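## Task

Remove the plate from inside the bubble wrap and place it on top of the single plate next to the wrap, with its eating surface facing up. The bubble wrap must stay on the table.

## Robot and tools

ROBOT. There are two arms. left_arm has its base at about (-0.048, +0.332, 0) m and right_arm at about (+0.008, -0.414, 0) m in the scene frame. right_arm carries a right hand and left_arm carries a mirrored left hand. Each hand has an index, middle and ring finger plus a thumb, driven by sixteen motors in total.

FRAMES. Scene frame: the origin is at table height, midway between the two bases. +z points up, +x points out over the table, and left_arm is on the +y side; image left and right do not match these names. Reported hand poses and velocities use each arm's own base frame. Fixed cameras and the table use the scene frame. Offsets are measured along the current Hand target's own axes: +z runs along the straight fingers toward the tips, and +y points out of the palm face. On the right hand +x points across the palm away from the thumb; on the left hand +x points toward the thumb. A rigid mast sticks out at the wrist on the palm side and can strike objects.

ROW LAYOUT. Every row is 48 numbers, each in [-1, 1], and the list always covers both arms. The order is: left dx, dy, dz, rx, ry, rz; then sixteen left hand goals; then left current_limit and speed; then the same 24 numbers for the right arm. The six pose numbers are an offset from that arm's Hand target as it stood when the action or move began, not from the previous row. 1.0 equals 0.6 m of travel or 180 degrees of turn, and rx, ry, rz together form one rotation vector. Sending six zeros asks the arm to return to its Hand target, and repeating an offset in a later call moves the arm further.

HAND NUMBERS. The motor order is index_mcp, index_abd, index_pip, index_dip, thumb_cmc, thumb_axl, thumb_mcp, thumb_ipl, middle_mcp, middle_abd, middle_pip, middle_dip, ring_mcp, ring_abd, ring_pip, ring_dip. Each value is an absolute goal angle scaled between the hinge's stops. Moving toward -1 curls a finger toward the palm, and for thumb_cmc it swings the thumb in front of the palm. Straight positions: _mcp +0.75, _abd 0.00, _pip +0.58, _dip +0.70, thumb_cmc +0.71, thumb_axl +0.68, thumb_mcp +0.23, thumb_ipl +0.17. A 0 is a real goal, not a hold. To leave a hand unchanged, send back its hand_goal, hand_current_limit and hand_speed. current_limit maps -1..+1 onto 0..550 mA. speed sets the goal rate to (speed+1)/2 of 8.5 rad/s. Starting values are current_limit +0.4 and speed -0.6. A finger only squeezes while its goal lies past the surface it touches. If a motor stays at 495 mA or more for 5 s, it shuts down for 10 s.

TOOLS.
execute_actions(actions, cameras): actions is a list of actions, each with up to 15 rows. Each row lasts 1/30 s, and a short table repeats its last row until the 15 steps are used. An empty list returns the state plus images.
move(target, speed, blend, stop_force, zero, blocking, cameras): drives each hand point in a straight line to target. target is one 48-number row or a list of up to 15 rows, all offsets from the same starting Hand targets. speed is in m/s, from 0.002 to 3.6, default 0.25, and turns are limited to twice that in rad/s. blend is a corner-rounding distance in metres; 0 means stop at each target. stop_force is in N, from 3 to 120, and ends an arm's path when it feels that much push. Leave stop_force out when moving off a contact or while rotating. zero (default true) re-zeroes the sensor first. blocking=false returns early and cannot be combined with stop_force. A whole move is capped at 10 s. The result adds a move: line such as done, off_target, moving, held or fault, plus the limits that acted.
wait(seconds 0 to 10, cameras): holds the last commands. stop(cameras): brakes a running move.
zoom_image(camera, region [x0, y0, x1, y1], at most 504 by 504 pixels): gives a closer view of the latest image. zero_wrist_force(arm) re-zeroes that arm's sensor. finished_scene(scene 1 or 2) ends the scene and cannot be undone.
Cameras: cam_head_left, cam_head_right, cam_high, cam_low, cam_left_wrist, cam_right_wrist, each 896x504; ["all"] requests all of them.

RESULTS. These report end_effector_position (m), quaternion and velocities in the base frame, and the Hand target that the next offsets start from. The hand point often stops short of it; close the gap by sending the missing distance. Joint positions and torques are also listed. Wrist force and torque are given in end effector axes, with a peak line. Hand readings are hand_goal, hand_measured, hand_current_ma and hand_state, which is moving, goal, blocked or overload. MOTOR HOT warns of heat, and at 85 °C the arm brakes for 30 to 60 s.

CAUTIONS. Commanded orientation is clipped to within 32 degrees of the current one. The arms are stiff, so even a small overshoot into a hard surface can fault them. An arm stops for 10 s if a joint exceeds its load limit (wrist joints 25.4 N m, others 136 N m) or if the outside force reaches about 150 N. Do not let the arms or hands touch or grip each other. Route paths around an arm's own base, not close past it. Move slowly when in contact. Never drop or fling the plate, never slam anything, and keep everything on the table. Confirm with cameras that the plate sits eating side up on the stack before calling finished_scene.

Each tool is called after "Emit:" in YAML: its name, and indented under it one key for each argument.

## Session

Emit:
execute_actions:
  actions: []

Scene clock: 0.00 s.
left_arm: end_effector_position=(+0.4423, +0.0950, +0.1946) hand_goal=(+0.754, +0.000, +0.576, +0.696, +0.714, +0.678, +0.226, +0.168, +0.754, +0.000, +0.576, +0.696, +0.754, +0.000, +0.576, +0.696) hand_measured=(+0.754, +0.000, +0.576, +0.696, +0.714, +0.678, +0.226, +0.168, +0.754, +0.000, +0.576, +0.696, +0.754, +0.000, +0.576, +0.696) hand_current_ma=(+0, +0, +0, +0, +0, +0, +0, +0, +0, +0, +0, +0, +0, +0, +0, +0) hand_state=(goal, goal, goal, goal, goal, goal, goal, goal, goal, goal, goal, goal, goal, goal, goal, goal) hand_current_limit=0.40 hand_speed=-0.60 end_effector_quat_wxyz=(+0.088, +0.079, +0.844, -0.523) | right_arm: end_effector_position=(+0.7388, +0.6816, +0.1228) hand_goal=(+0.754, +0.000, +0.576, +0.696, +0.714, +0.678, +0.226, +0.168, +0.754, +0.000, +0.576, +0.696, +0.754, +0.000, +0.576, +0.696) hand_measured=(+0.754, +0.000, +0.576, +0.696, +0.714, +0.678, +0.226, +0.168, +0.754, +0.000, +0.576, +0.696, +0.754, +0.000, +0.576, +0.696) hand_current_ma=(+0, +0, +0, +0, +0, +0, +0, +0, +0, +0, +0, +0, +0, +0, +0, +0) hand_state=(goal, goal, goal, goal, goal, goal, goal, goal, goal, goal, goal, goal, goal, goal, goal, goal) hand_current_limit=0.40 hand_speed=-0.60 end_effector_quat_wxyz=(-0.495, +0.827, -0.134, +0.230)
Joint positions: left_arm=[3.958 -1.705 -1.771 -2.183 0.846 -0.185] | right_arm=[0.539 -0.336 0.583 -2.936 -1.174 2.682]
Joint velocities: within noise
Joint torques (N m): no reading
Wrist force (N): no reading
Wrist torque (N m): no reading
Wrist force, peak (N): no reading
Hand target: left_arm +0.4423, +0.0950, +0.1946; +0.088, +0.079, +0.844, -0.523 | right_arm +0.7388, +0.6816, +0.1228; -0.495, +0.827, -0.134, +0.230
camera_calibration:
cam_left_wrist: T_world_to_cam=[[0.634354, -0.326607, 0.700659, -0.4171], [-0.571383, 0.412392, 0.709545, 0.027704], [-0.520689, -0.850447, 0.0749845, 0.424544], [0, 0, 0, 1]] pos_world=[0.501474, 0.213399, 0.240753]
cam_right_wrist: T_world_to_cam=[[-0.6473, 0.0508822, -0.760535, 0.56438], [-0.760683, -0.106759, 0.640284, 0.507206], [-0.0486149, 0.992982, 0.10781, -0.530328], [0, 0, 0, 1]] pos_world=[0.725364, 0.552038, 0.16165]

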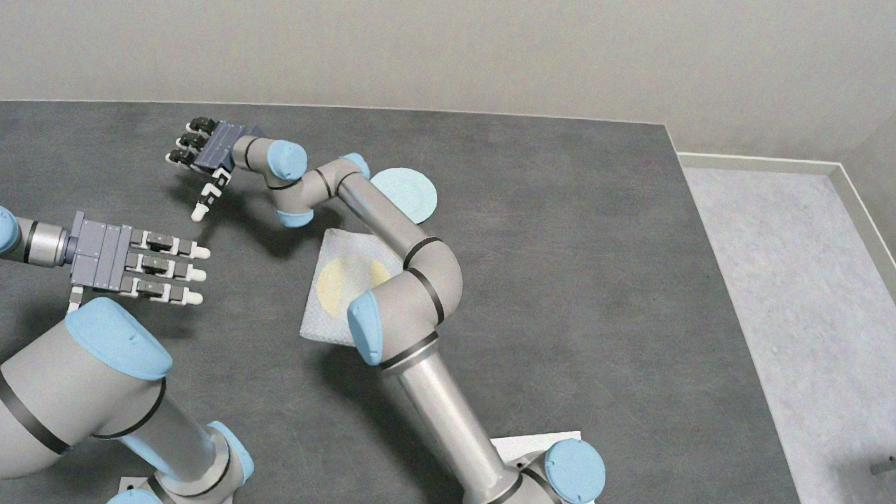

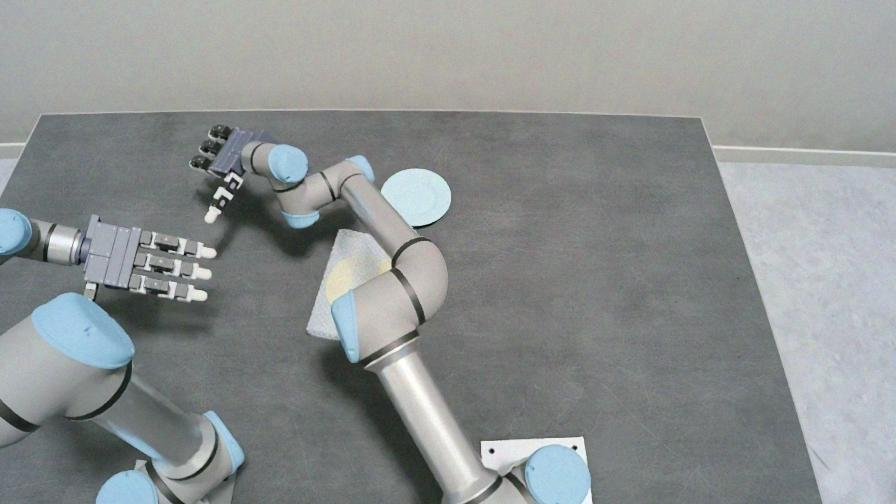

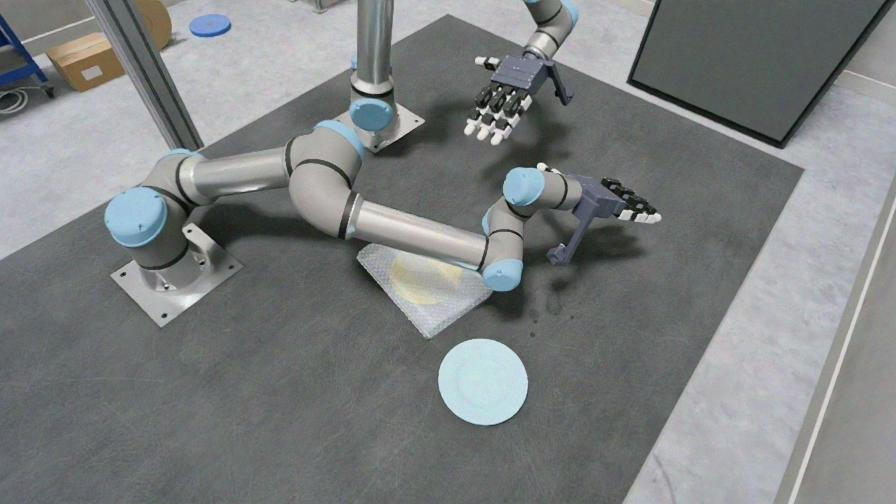

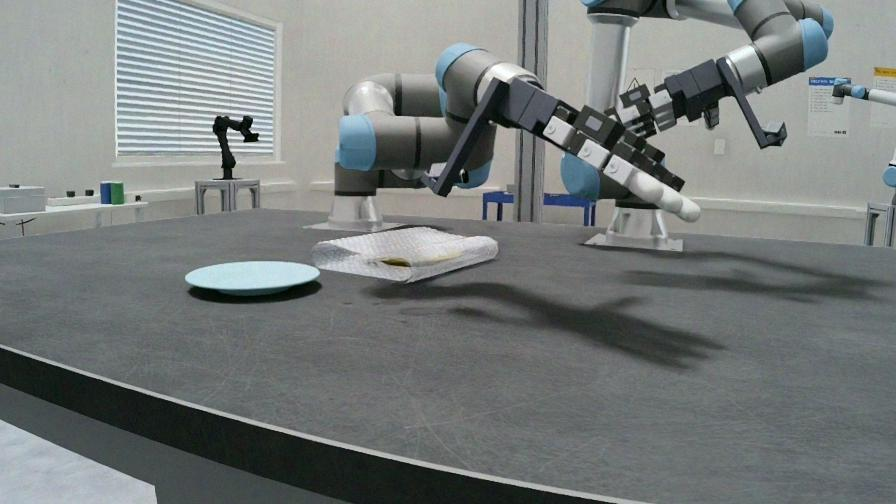

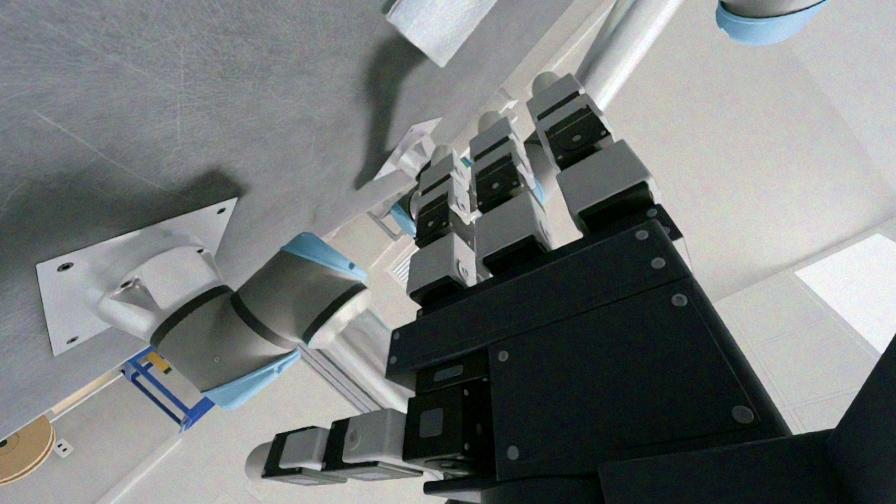

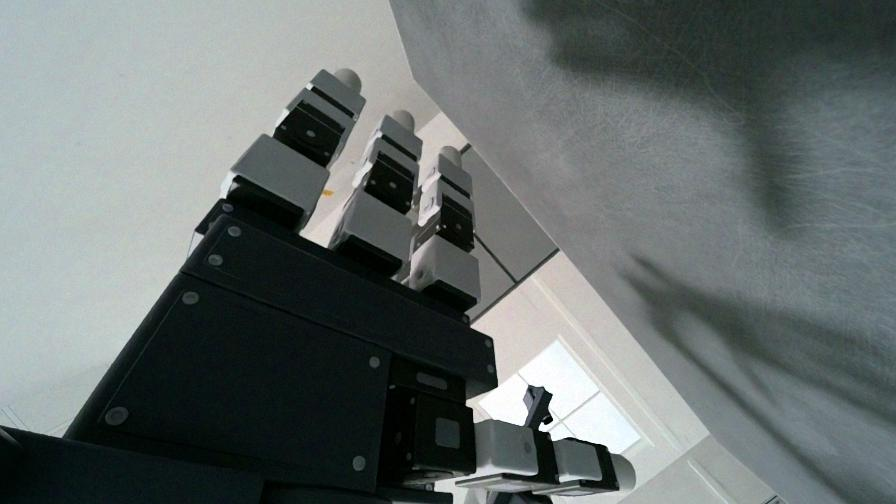

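Emit:
zoom_image:
  camera: "cam_head_left"
  region: [280, 150, 460, 360]

Emit:
zoom_image:
  camera: "cam_high"
  region: [340, 230, 550, 440]

Emit:
zoom_image:
  camera: "cam_low"
  region: [170, 210, 510, 310]

Scaled by 2.400 from the camera's 896x504 image, which has a finer 1280x720 frame.

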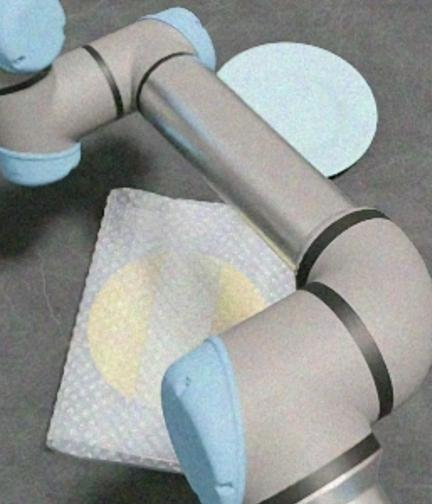

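Scaled by 2.400 from the camera's 896x504 image, which has a finer 1280x720 frame.

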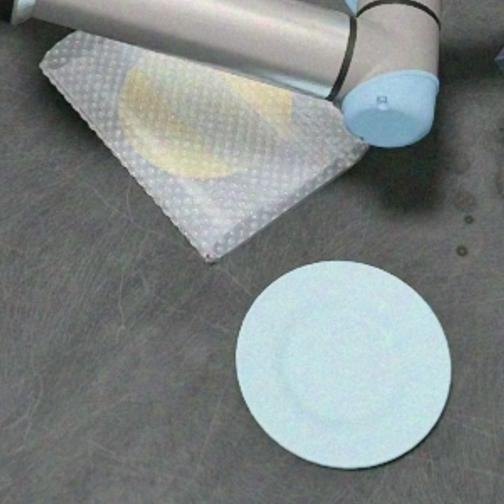

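Scaled by 1.482 from the camera's 896x504 image, which has a finer 1280x720 frame.

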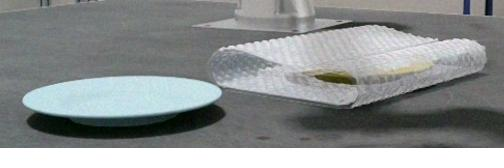

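Emit:
zoom_image:
  camera: "cam_low"
  region: [300, 215, 510, 295]

Emit:
zoom_image:
  camera: "cam_head_right"
  region: [290, 210, 410, 350]

Scaled by 2.400 from the camera's 896x504 image, which has a finer 1280x720 frame.

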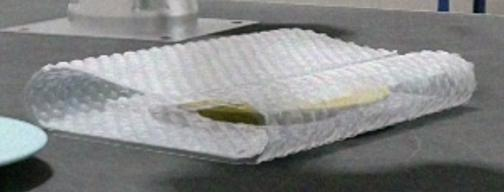

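Scaled by 3.600 from the camera's 896x504 image, which has a finer 1280x720 frame.

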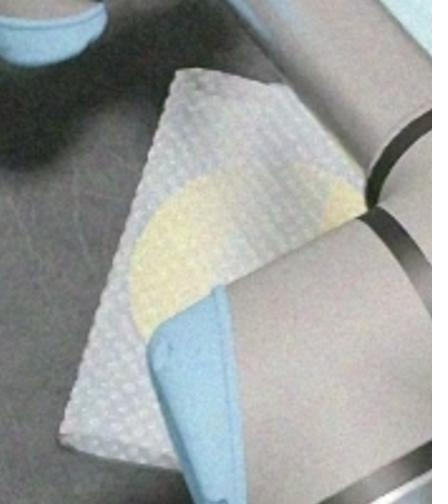

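Emit:
move:
  target:
    - [0,0,0,0,0,0,0.754,0,0.576,0.696,0.714,0.678,0.226,0.168,0.754,0,0.576,0.696,0.754,0,0.576,0.696,0.4,-0.6,0.1518,-0.1222,-0.3825,0,0,0,0.754,0,0.576,0.696,0.714,0.678,0.226,0.168,0.754,0,0.576,0.696,0.754,0,0.576,0.696,0.4,-0.6]
    - [0,0,0,0,0,0,0.754,0,0.576,0.696,0.714,0.678,0.226,0.168,0.754,0,0.576,0.696,0.754,0,0.576,0.696,0.4,-0.6,0.3763,0.1152,-0.761,0,0,0,0.754,0,0.576,0.696,0.714,0.678,0.226,0.168,0.754,0,0.576,0.696,0.754,0,0.576,0.696,0.4,-0.6]
    - [0,0,0,0,0,0,0.754,0,0.576,0.696,0.714,0.678,0.226,0.168,0.754,0,0.576,0.696,0.754,0,0.576,0.696,0.4,-0.6,0.2715,0.1688,-0.9433,0,0,0,0.754,0,0.576,0.696,0.714,0.678,0.226,0.168,0.754,0,0.576,0.696,0.754,0,0.576,0.696,0.4,-0.6]
  speed: 0.25
  blend: [0.05,0.05,0]
  cameras: ["cam_head_left","cam_head_right","cam_high","cam_low"]

Emit:
zoom_image:
  camera: "cam_head_left"
  region: [280, 150, 460, 360]

Emit:
zoom_image:
  camera: "cam_high"
  region: [340, 220, 550, 440]

Scene clock: 6.30 s.
left_arm: end_effector_position=(+0.4423, +0.0950, +0.1946) hand_goal=(+0.754, +0.000, +0.576, +0.696, +0.714, +0.678, +0.226, +0.168, +0.754, +0.000, +0.576, +0.696, +0.754, +0.000, +0.576, +0.696) hand_measured=(+0.748, +0.000, +0.576, +0.696, +0.708, +0.678, +0.226, +0.168, +0.748, +0.000, +0.576, +0.696, +0.748, +0.000, +0.576, +0.696) hand_current_ma=(-20, +0, +1, +0, -17, -2, -1, -1, -20, +0, +1, +0, -22, +0, +1, +0) hand_state=(goal, goal, goal, goal, goal, goal, goal, goal, goal, goal, goal, goal, goal, goal, goal, goal) hand_current_limit=0.40 hand_speed=-0.60 end_effector_quat_wxyz=(+0.088, +0.079, +0.844, -0.523) | right_arm: end_effector_position=(+0.5884, +0.1319, +0.3024) hand_goal=(+0.754, +0.000, +0.576, +0.696, +0.714, +0.678, +0.226, +0.168, +0.754, +0.000, +0.576, +0.696, +0.754, +0.000, +0.576, +0.696) hand_measured=(+0.746, +0.000, +0.576, +0.696, +0.708, +0.678, +0.226, +0.168, +0.748, +0.000, +0.576, +0.696, +0.748, +0.000, +0.576, +0.696) hand_current_ma=(-2, +0, +0, +0, -1, +0, +0, +0, -1, +0, +0, +0, -1, +0, +0, +0) hand_state=(goal, goal, goal, goal, goal, goal, goal, goal, goal, goal, goal, goal, goal, goal, goal, goal) hand_current_limit=0.40 hand_speed=-0.60 end_effector_quat_wxyz=(-0.495, +0.827, -0.135, +0.230)
Joint positions: left_arm=[3.958 -1.705 -1.771 -2.183 0.846 -0.185] | right_arm=[-0.3 -1.495 1.93 -2.591 -0.505 1.944]
Joint torques (N m): left_arm=[-0.69 25.21 19.75 0.35 -0.74 -0.2] | right_arm=[-11.71 -33.19 -10.6 -0.7 3.68 -1.04]
Wrist force (N): left_arm=[-0.1 -0.4 0.1] | right_arm=[0.2 0.2 -0.1]
Wrist torque (N m): left_arm=[-0.06 0.01 0.00] | right_arm=[0.04 -0.03 0.21]
Wrist force, peak (N): left_arm=[0.0 -0.7 0.1] | right_arm=[-0.5 0.5 1.1]
Hand target: left_arm +0.4423, +0.0950, +0.1946; +0.088, +0.079, +0.844, -0.523 | right_arm +0.5883, +0.1319, +0.3024; -0.495, +0.827, -0.134, +0.230
Off the commanded pose: left_arm 0.000 m, 0 deg | right_arm 0.000 m, 0 deg.
move: done
Images, in order (width x height): cam_head_left 896x504, cam_head_right 896x504, cam_high 896x504, cam_low 896x504.

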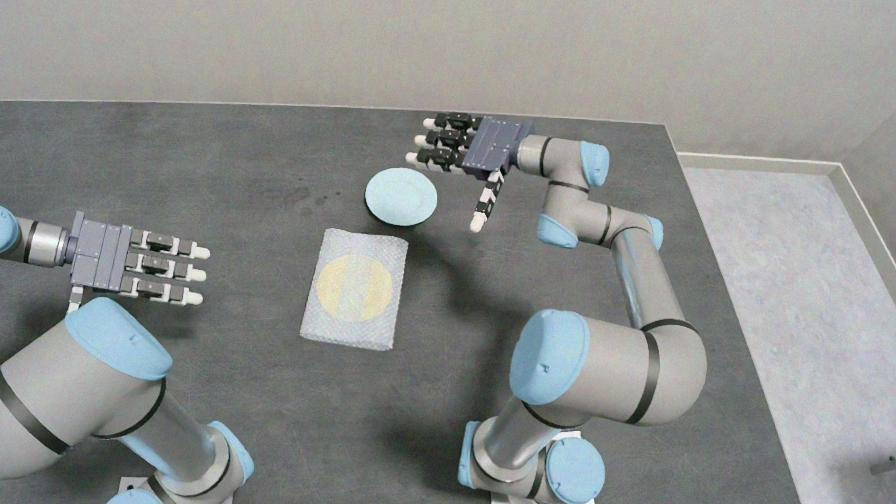

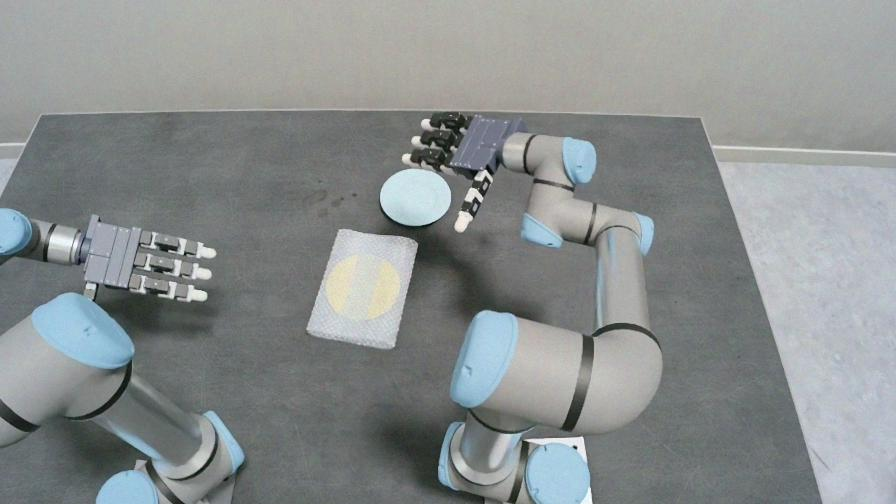

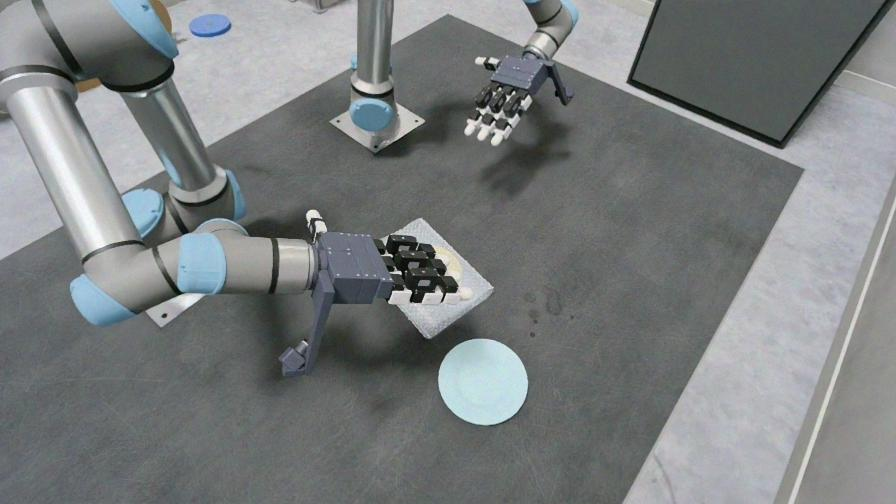

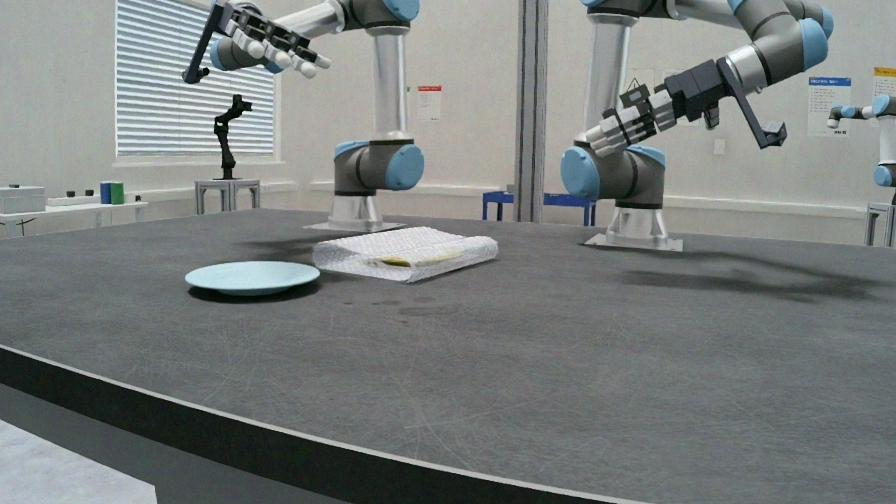

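Scaled by 2.400 from the camera's 896x504 image, which has a finer 1280x720 frame.

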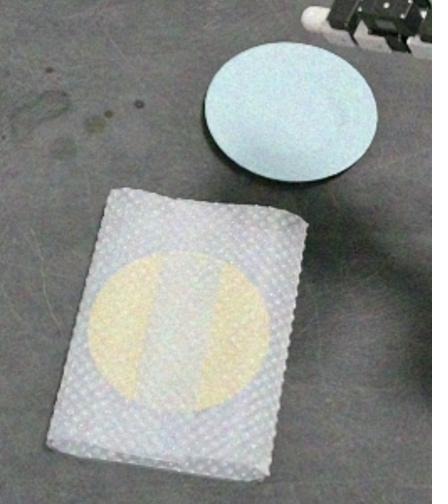

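Scaled by 2.291 from the camera's 896x504 image, which has a finer 1280x720 frame.

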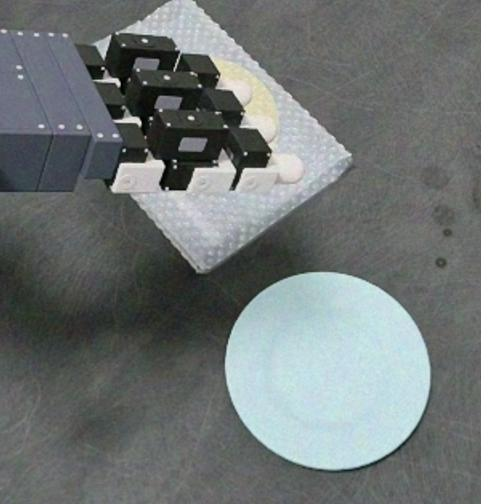

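Emit:
move:
  target: [0,0,0,0,0,0,0.754,0,0.576,0.696,0.714,0.678,0.226,0.168,0.754,0,0.576,0.696,0.754,0,0.576,0.696,0.4,-0.6,-0.5208,-0.1148,0.2703,0.0320,0.3767,0.1778,0.0,0,0.066,0.406,-0.671,0.678,0.337,-0.265,0.0,0,0.066,0.406,0.0,0,0.066,0.406,0.5,-0.5]
  speed: 0.3
  cameras: ["cam_head_left","cam_head_right","cam_low","cam_right_wrist"]

Scene clock: 10.53 s.
left_arm: end_effector_position=(+0.4423, +0.0950, +0.1946) hand_goal=(+0.754, +0.000, +0.576, +0.696, +0.714, +0.678, +0.226, +0.168, +0.754, +0.000, +0.576, +0.696, +0.754, +0.000, +0.576, +0.696) hand_measured=(+0.748, +0.000, +0.576, +0.696, +0.708, +0.678, +0.226, +0.168, +0.748, +0.000, +0.576, +0.696, +0.748, +0.000, +0.576, +0.696) hand_current_ma=(-20, +0, +1, +0, -17, -2, -1, -1, -20, +0, +1, +0, -22, +0, +1, +0) hand_state=(goal, goal, goal, goal, goal, goal, goal, goal, goal, goal, goal, goal, goal, goal, goal, goal) hand_current_limit=0.40 hand_speed=-0.60 end_effector_quat_wxyz=(+0.088, +0.079, +0.844, -0.523) | right_arm: end_effector_position=(+0.4574, +0.3394, +0.2455) hand_goal=(+0.000, +0.000, +0.066, +0.406, -0.670, +0.678, +0.338, -0.264, +0.000, +0.000, +0.066, +0.406, +0.000, +0.000, +0.066, +0.406) hand_measured=(-0.002, +0.000, +0.068, +0.408, -0.666, +0.678, +0.336, -0.262, -0.002, +0.000, +0.068, +0.410, -0.002, +0.000, +0.068, +0.408) hand_current_ma=(+0, +0, +0, +0, +0, +0, +0, +0, +0, +0, +0, +0, +0, +0, +0, +0) hand_state=(goal, goal, goal, goal, goal, goal, goal, goal, goal, goal, goal, goal, goal, goal, goal, goal) hand_current_limit=0.50 hand_speed=-0.50 end_effector_quat_wxyz=(-0.472, +0.615, -0.458, +0.434)
Joint positions: left_arm=[3.958 -1.705 -1.771 -2.183 0.846 -0.185] | right_arm=[0.491 -1.353 2.239 -3.842 -1.869 3.093]
Joint torques (N m): left_arm=[-0.62 25.43 19.68 0.38 -0.66 -0.19] | right_arm=[-12.95 -34.66 -4.87 -0.13 2.28 -1.68]
Wrist force (N): left_arm=[0.0 -0.6 0.3] | right_arm=[0.2 0.1 0.2]
Wrist torque (N m): left_arm=[-0.10 0.01 0.01] | right_arm=[0.05 -0.06 0.24]
Wrist force, peak (N): left_arm=[0.2 -0.5 0.6] | right_arm=[-5.6 3.8 -0.3]
Hand target: left_arm +0.4423, +0.0950, +0.1946; +0.088, +0.079, +0.844, -0.523 | right_arm +0.4574, +0.3394, +0.2455; -0.472, +0.615, -0.458, +0.434 (not the last commanded pose)
Off the commanded pose: left_arm 0.000 m, 0 deg | right_arm 0.107 m, 25 deg.
move: held (right_arm; a check stopped the path); limits=held
pose unreachable (right arm): on one or more control steps of this call, first in action 0 (counted from 0), this arm could not follow its commanded pose, so it was not sent that pose on those steps. It may still have moved: this result reports where it is.
cause: moving toward the commanded pose would bring two parts of the arm too close to each other (joints 4 (wrist 1) to 6 (wrist 3) lie between them).
camera_calibration:
cam_right_wrist: T_world_to_cam=[[-0.241865, 0.662448, -0.708988, 0.0872747], [-0.717567, 0.36973, 0.590252, 0.00889957], [0.653145, 0.651508, 0.385927, -0.490843], [0, 0, 0, 1]] pos_world=[0.348086, 0.258682, 0.246053]
Images, in order (width x height): cam_head_left 896x504, cam_head_right 896x504, cam_low 896x504, cam_right_wrist 896x504.

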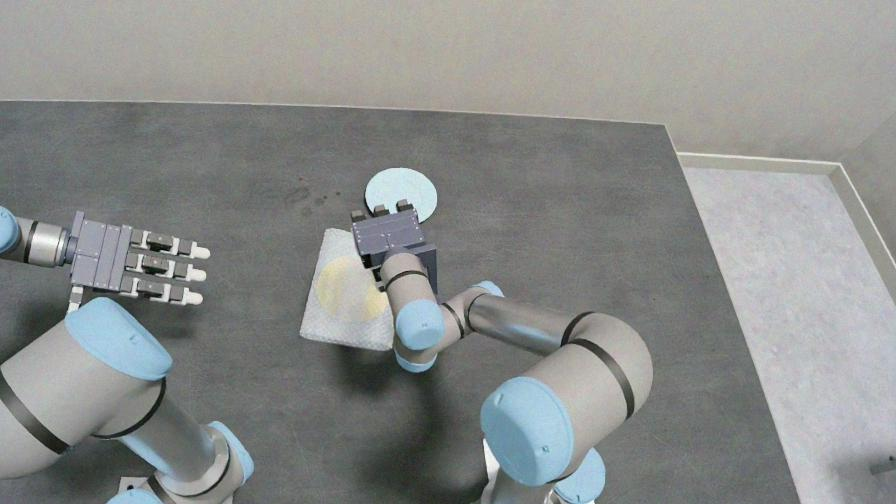

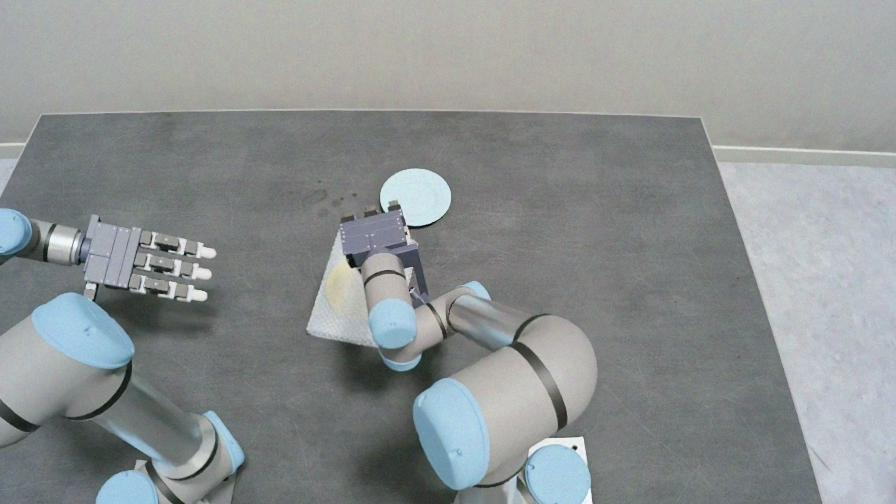

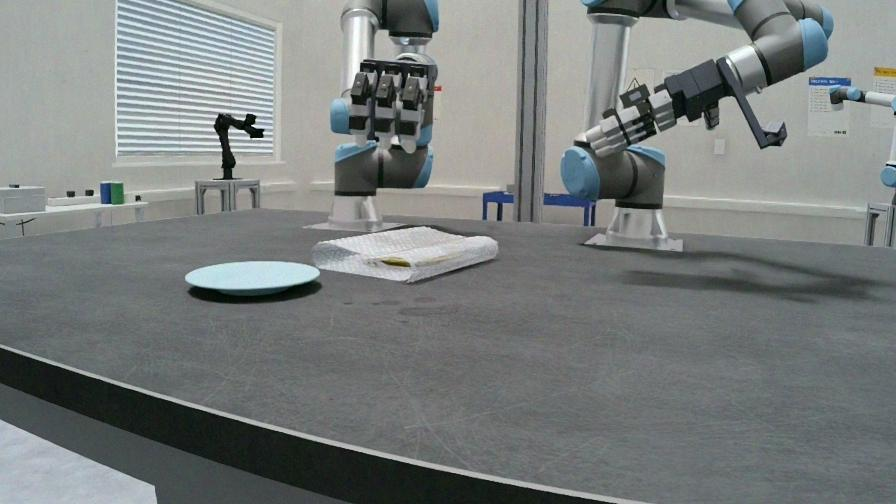

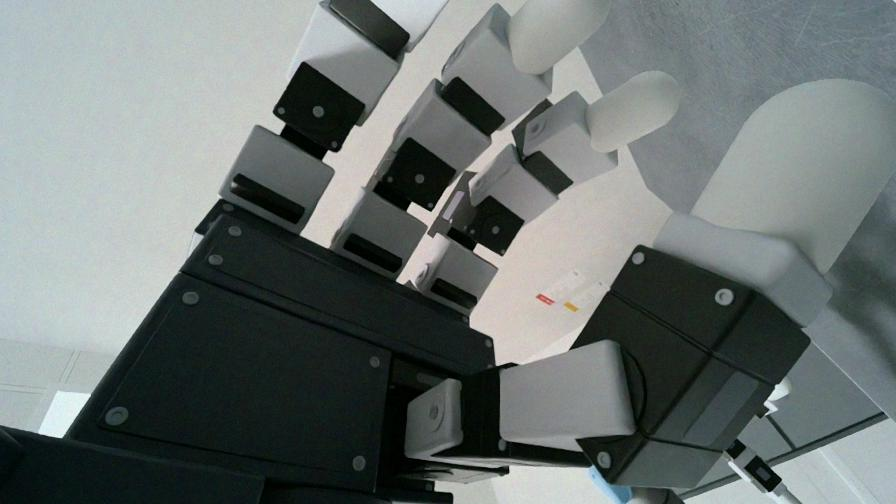

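Emit:
move:
  target: [0,0,0,0,0,0,0.754,0,0.576,0.696,0.714,0.678,0.226,0.168,0.754,0,0.576,0.696,0.754,0,0.576,0.696,0.4,-0.6,0.6472,-0.0507,0.1362,-0.4371,0.1027,0.2266,0.822,0,0.533,0.652,0.714,0.678,0.226,0.168,0.822,0,0.533,0.652,0.96,0,0.431,0.333,0.5,-0.5]
  speed: 0.3

Emit:
move:
  target: [0.1897,-0.268,0.564,-0.1107,0.4028,0.3543,-0.342,0,0.431,0.696,-0.671,0.678,0.0,0.49,-0.342,0,0.431,0.696,-0.342,0,0.431,0.696,0.5,-0.5,0,0,0,0,0,0,0.822,0,0.533,0.652,0.714,0.678,0.226,0.168,0.822,0,0.533,0.652,0.96,0,0.431,0.333,0.5,-0.5]
  speed: 0.3
  cameras: ["cam_head_left","cam_head_right","cam_high","cam_low","cam_left_wrist"]

Scene clock: 15.80 s.
left_arm: end_effector_position=(+0.4423, +0.0950, +0.1946) hand_goal=(+0.754, +0.000, +0.576, +0.696, +0.714, +0.678, +0.226, +0.168, +0.754, +0.000, +0.576, +0.696, +0.754, +0.000, +0.576, +0.696) hand_measured=(+0.748, +0.000, +0.576, +0.696, +0.708, +0.678, +0.226, +0.168, +0.748, +0.000, +0.576, +0.696, +0.748, +0.000, +0.576, +0.696) hand_current_ma=(-20, +0, +1, +0, -17, -2, -1, -1, -20, +0, +1, +0, -22, +0, +1, +0) hand_state=(goal, goal, goal, goal, goal, goal, goal, goal, goal, goal, goal, goal, goal, goal, goal, goal) hand_current_limit=0.40 hand_speed=-0.60 end_effector_quat_wxyz=(+0.088, +0.079, +0.844, -0.523) | right_arm: end_effector_position=(+0.6202, -0.0196, +0.3003) hand_goal=(+0.822, +0.000, +0.534, +0.652, +0.714, +0.678, +0.226, +0.168, +0.822, +0.000, +0.534, +0.652, +0.960, +0.000, +0.432, +0.334) hand_measured=(+0.816, +0.000, +0.532, +0.650, +0.712, +0.678, +0.224, +0.166, +0.816, +0.000, +0.530, +0.648, +0.952, +0.000, +0.428, +0.336) hand_current_ma=(-1, +0, +0, +0, +0, +0, +0, +0, -1, +0, +0, +0, -2, +0, +0, +0) hand_state=(goal, goal, goal, goal, goal, goal, goal, goal, goal, goal, goal, goal, goal, goal, goal, goal) hand_current_limit=0.50 hand_speed=-0.50 end_effector_quat_wxyz=(+0.025, -0.515, +0.856, +0.039)
Joint positions: left_arm=[3.958 -1.705 -1.771 -2.183 0.846 -0.185] | right_arm=[-0.34 -1.115 1.16 -1.588 -1.482 3.287]
Joint torques (N m): left_arm=[-0.13 25.28 20.01 0.33 -0.63 -0.13] | right_arm=[-10.5 -29.99 -35.77 -0.44 -2 1.28]
Wrist force (N): left_arm=[-0.1 -0.5 0.1] | right_arm=[1.5 -1.5 -1.5]
Wrist torque (N m): left_arm=[-0.07 0.01 0.01] | right_arm=[0.28 0.05 0.21]
Wrist force, peak (N): left_arm=[-0.1 -0.8 0.4] | right_arm=[1.9 -2.4 -1.2]
Hand target: left_arm +0.4423, +0.0950, +0.1946; +0.088, +0.079, +0.844, -0.523 | right_arm +0.6202, -0.0196, +0.3003; +0.025, -0.515, +0.856, +0.039
Off the commanded pose: left_arm 0.000 m, 0 deg | right_arm 0.000 m, 0 deg.
move: done

Scene clock: 19.33 s.
left_arm: end_effector_position=(+0.3180, -0.2745, +0.1595) hand_goal=(-0.342, +0.000, +0.432, +0.696, -0.670, +0.678, +0.000, +0.490, -0.342, +0.000, +0.432, +0.696, -0.342, +0.000, +0.432, +0.696) hand_measured=(-0.334, +0.000, +0.434, +0.696, -0.668, +0.678, -0.002, +0.486, -0.334, +0.000, +0.434, +0.696, -0.334, +0.000, +0.434, +0.696) hand_current_ma=(+26, +0, +3, +0, +7, -2, -4, -14, +25, +0, +3, +0, +27, +0, +3, +0) hand_state=(goal, goal, goal, goal, goal, goal, goal, goal, goal, goal, goal, goal, goal, goal, goal, goal) hand_current_limit=0.50 hand_speed=-0.50 end_effector_quat_wxyz=(-0.145, +0.743, +0.641, -0.124) | right_arm: end_effector_position=(+0.6202, -0.0196, +0.3003) hand_goal=(+0.822, +0.000, +0.534, +0.652, +0.714, +0.678, +0.226, +0.168, +0.822, +0.000, +0.534, +0.652, +0.960, +0.000, +0.432, +0.334) hand_measured=(+0.816, +0.000, +0.532, +0.650, +0.712, +0.678, +0.224, +0.166, +0.816, +0.000, +0.530, +0.648, +0.952, +0.000, +0.428, +0.336) hand_current_ma=(-1, +0, +0, +0, +0, +0, +0, +0, -1, +0, +0, +0, -2, +0, +0, +0) hand_state=(goal, goal, goal, goal, goal, goal, goal, goal, goal, goal, goal, goal, goal, goal, goal, goal) hand_current_limit=0.50 hand_speed=-0.50 end_effector_quat_wxyz=(+0.025, -0.515, +0.856, +0.039)
Joint positions: left_arm=[2.703 -1.478 -2.044 -1.559 1.464 -0.272] | right_arm=[-0.34 -1.115 1.16 -1.587 -1.482 3.287]
Joint torques (N m): left_arm=[-14.93 5.03 31.84 3.52 2.49 -1.7] | right_arm=[-10.52 -32.49 -33.13 -0.67 -1.9 1.02]
Wrist force (N): left_arm=[-0.3 -0.7 -0.7] | right_arm=[1.4 -1.6 -1.5]
Wrist torque (N m): left_arm=[0.22 0.00 -0.12] | right_arm=[0.27 0.07 0.20]
Wrist force, peak (N): left_arm=[0.0 -1.6 -0.1] | right_arm=[1.6 -1.7 -1.7]
Hand target: left_arm +0.3179, -0.2746, +0.1595; -0.145, +0.743, +0.641, -0.124 | right_arm +0.6202, -0.0196, +0.3003; +0.025, -0.515, +0.856, +0.039
Off the commanded pose: left_arm 0.000 m, 0 deg | right_arm 0.000 m, 0 deg.
move: done
camera_calibration:
cam_left_wrist: T_world_to_cam=[[-0.685721, -0.699601, 0.200862, -0.037242], [-0.191419, 0.439579, 0.87757, -0.00620908], [-0.702244, 0.563319, -0.435345, 0.575311], [0, 0, 0, 1]] pos_world=[0.377282, -0.347409, 0.263388]
Images, in order (width x height): cam_head_left 896x504, cam_head_right 896x504, cam_high 896x504, cam_low 896x504, cam_left_wrist 896x504.

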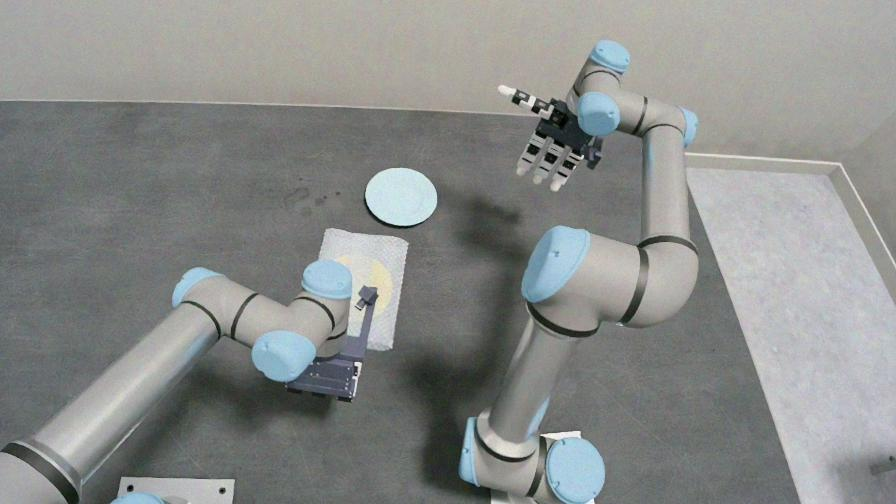

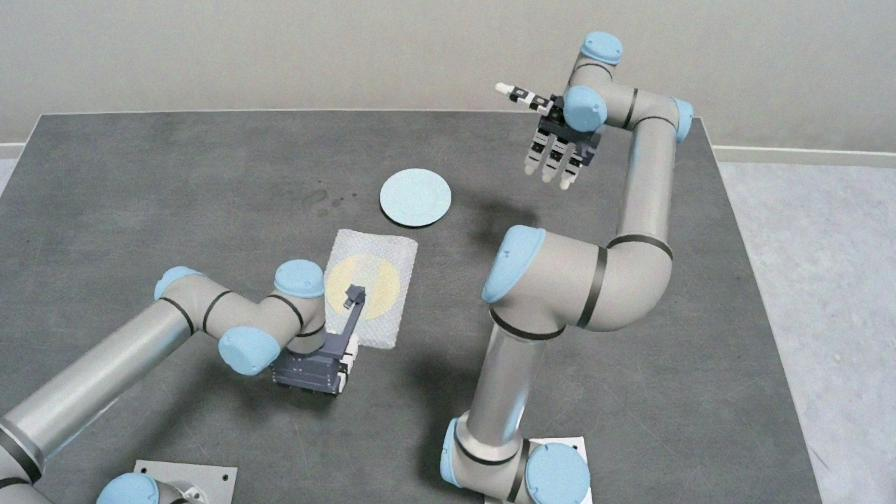

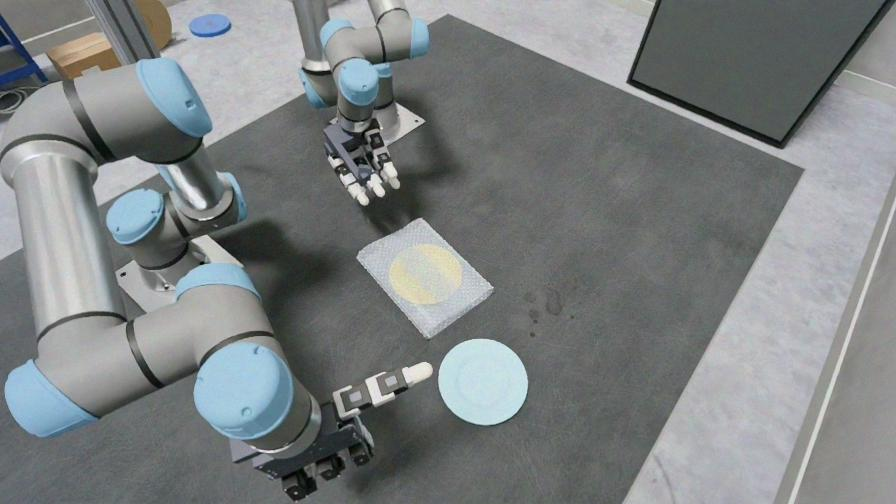

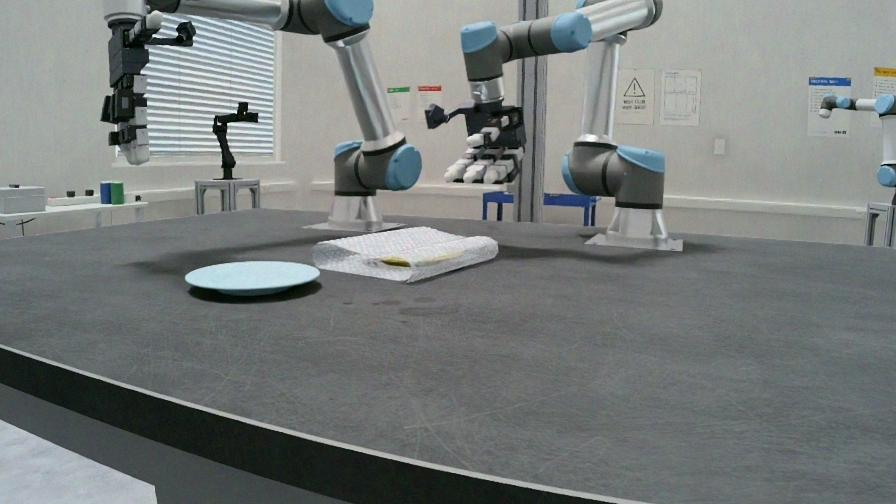

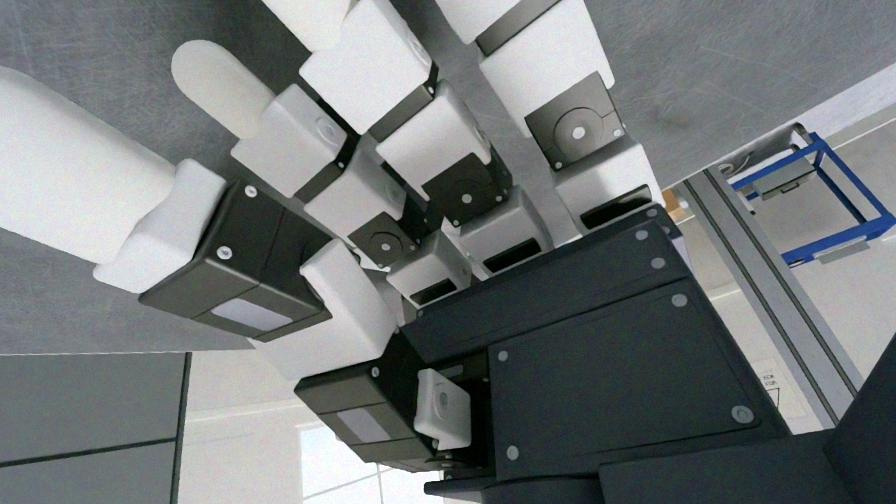

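Emit:
execute_actions:
  actions: []
  cameras: ["cam_head_left","cam_low","cam_left_wrist"]

Scene clock: 20.40 s.
left_arm: end_effector_position=(+0.3179, -0.2746, +0.1595) hand_goal=(-0.342, +0.000, +0.432, +0.696, -0.670, +0.678, +0.000, +0.490, -0.342, +0.000, +0.432, +0.696, -0.342, +0.000, +0.432, +0.696) hand_measured=(-0.334, +0.000, +0.434, +0.696, -0.668, +0.678, -0.002, +0.486, -0.334, +0.000, +0.434, +0.696, -0.334, +0.000, +0.434, +0.696) hand_current_ma=(+26, +0, +3, +0, +7, -2, -4, -14, +25, +0, +3, +0, +27, +0, +3, +0) hand_state=(goal, goal, goal, goal, goal, goal, goal, goal, goal, goal, goal, goal, goal, goal, goal, goal) hand_current_limit=0.50 hand_speed=-0.50 end_effector_quat_wxyz=(-0.145, +0.743, +0.641, -0.124) | right_arm: end_effector_position=(+0.6202, -0.0196, +0.3003) hand_goal=(+0.822, +0.000, +0.534, +0.652, +0.714, +0.678, +0.226, +0.168, +0.822, +0.000, +0.534, +0.652, +0.960, +0.000, +0.432, +0.334) hand_measured=(+0.816, +0.000, +0.532, +0.650, +0.712, +0.678, +0.224, +0.166, +0.816, +0.000, +0.530, +0.648, +0.952, +0.000, +0.428, +0.336) hand_current_ma=(-1, +0, +0, +0, +0, +0, +0, +0, -1, +0, +0, +0, -2, +0, +0, +0) hand_state=(goal, goal, goal, goal, goal, goal, goal, goal, goal, goal, goal, goal, goal, goal, goal, goal) hand_current_limit=0.50 hand_speed=-0.50 end_effector_quat_wxyz=(+0.025, -0.515, +0.856, +0.039)
Joint positions: left_arm=[2.702 -1.478 -2.044 -1.559 1.464 -0.272] | right_arm=[-0.34 -1.115 1.16 -1.587 -1.482 3.287]
Joint velocities: within noise
Joint torques (N m): left_arm=[-14.86 4.85 32 3.67 2.52 -1.76] | right_arm=[-10.9 -31.17 -33.67 -0.54 -1.8 1.05]
Wrist force (N): left_arm=[-0.7 -0.8 -0.4] | right_arm=[1.5 -1.5 -1.5]
Wrist torque (N m): left_arm=[0.19 0.06 -0.15] | right_arm=[0.29 0.05 0.22]
Wrist force, peak (N): left_arm=[-0.5 -0.8 -0.8] | right_arm=[1.5 -1.7 -1.5]
Hand target: left_arm +0.3179, -0.2746, +0.1595; -0.145, +0.743, +0.641, -0.124 | right_arm +0.6202, -0.0196, +0.3003; +0.025, -0.515, +0.856, +0.039
Off the commanded pose: left_arm 0.000 m, 0 deg | right_arm 0.000 m, 0 deg.
camera_calibration:
cam_left_wrist: T_world_to_cam=[[-0.685849, -0.699504, 0.200761, -0.0372034], [-0.191323, 0.439476, 0.877643, -0.00625602], [-0.702144, 0.56352, -0.435245, 0.575373], [0, 0, 0, 1]] pos_world=[0.377282, -0.347509, 0.263388]
Images, in order (width x height): cam_head_left 896x504, cam_low 896x504, cam_left_wrist 896x504.

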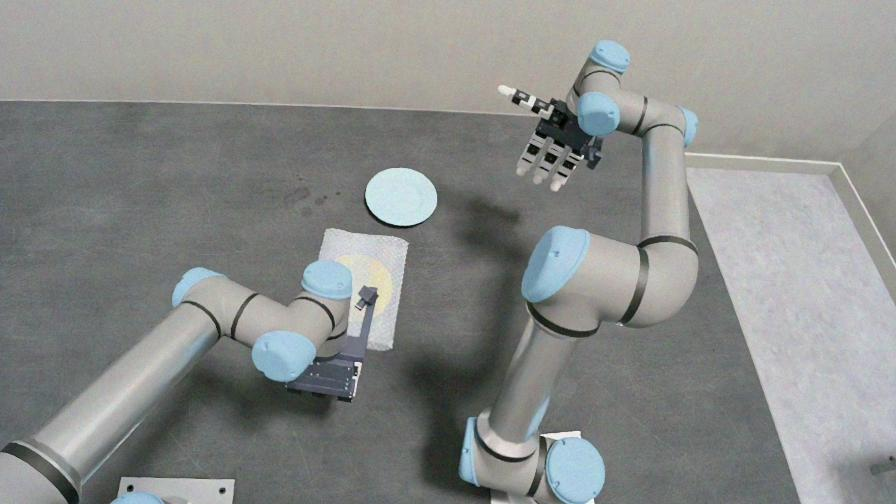

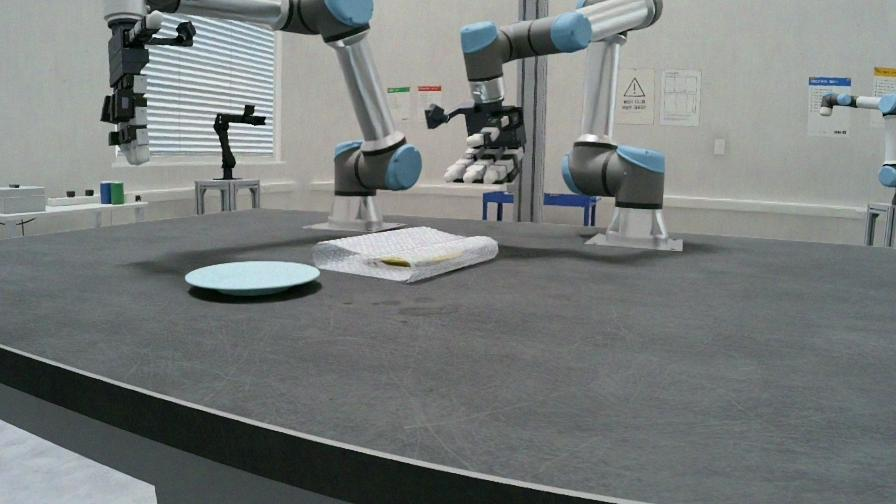

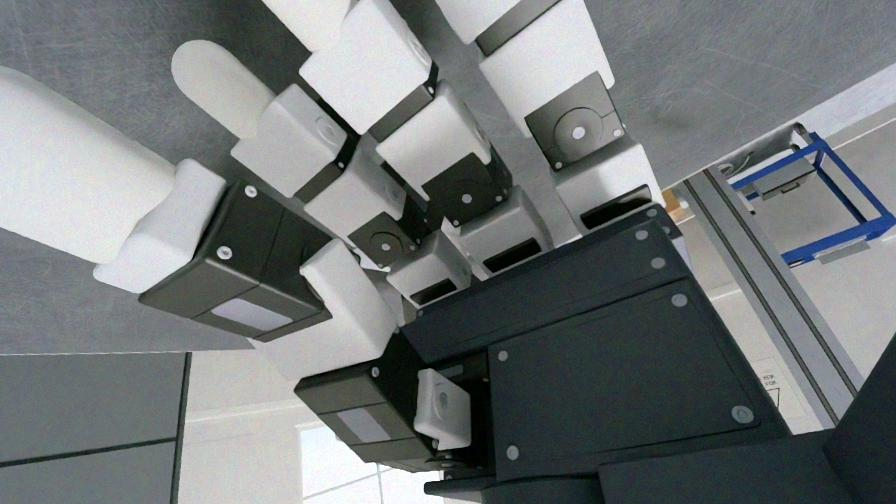

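Emit:
zoom_image:
  camera: "cam_low"
  region: [280, 180, 560, 340]

Emit:
zoom_image:
  camera: "cam_head_left"
  region: [250, 160, 470, 420]

Scaled by 1.800 from the camera's 896x504 image, which has a finer 1280x720 frame.

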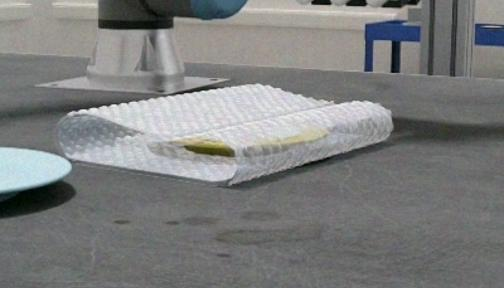

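Scaled by 1.938 from the camera's 896x504 image, which has a finer 1280x720 frame.

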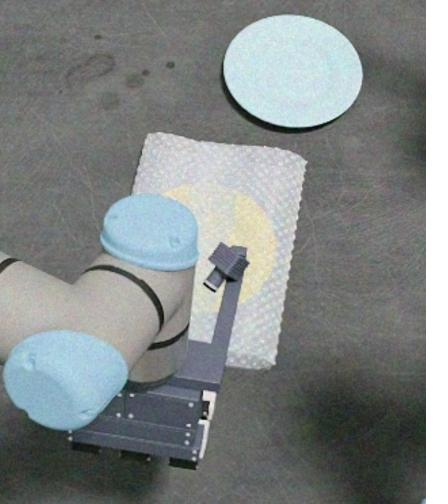

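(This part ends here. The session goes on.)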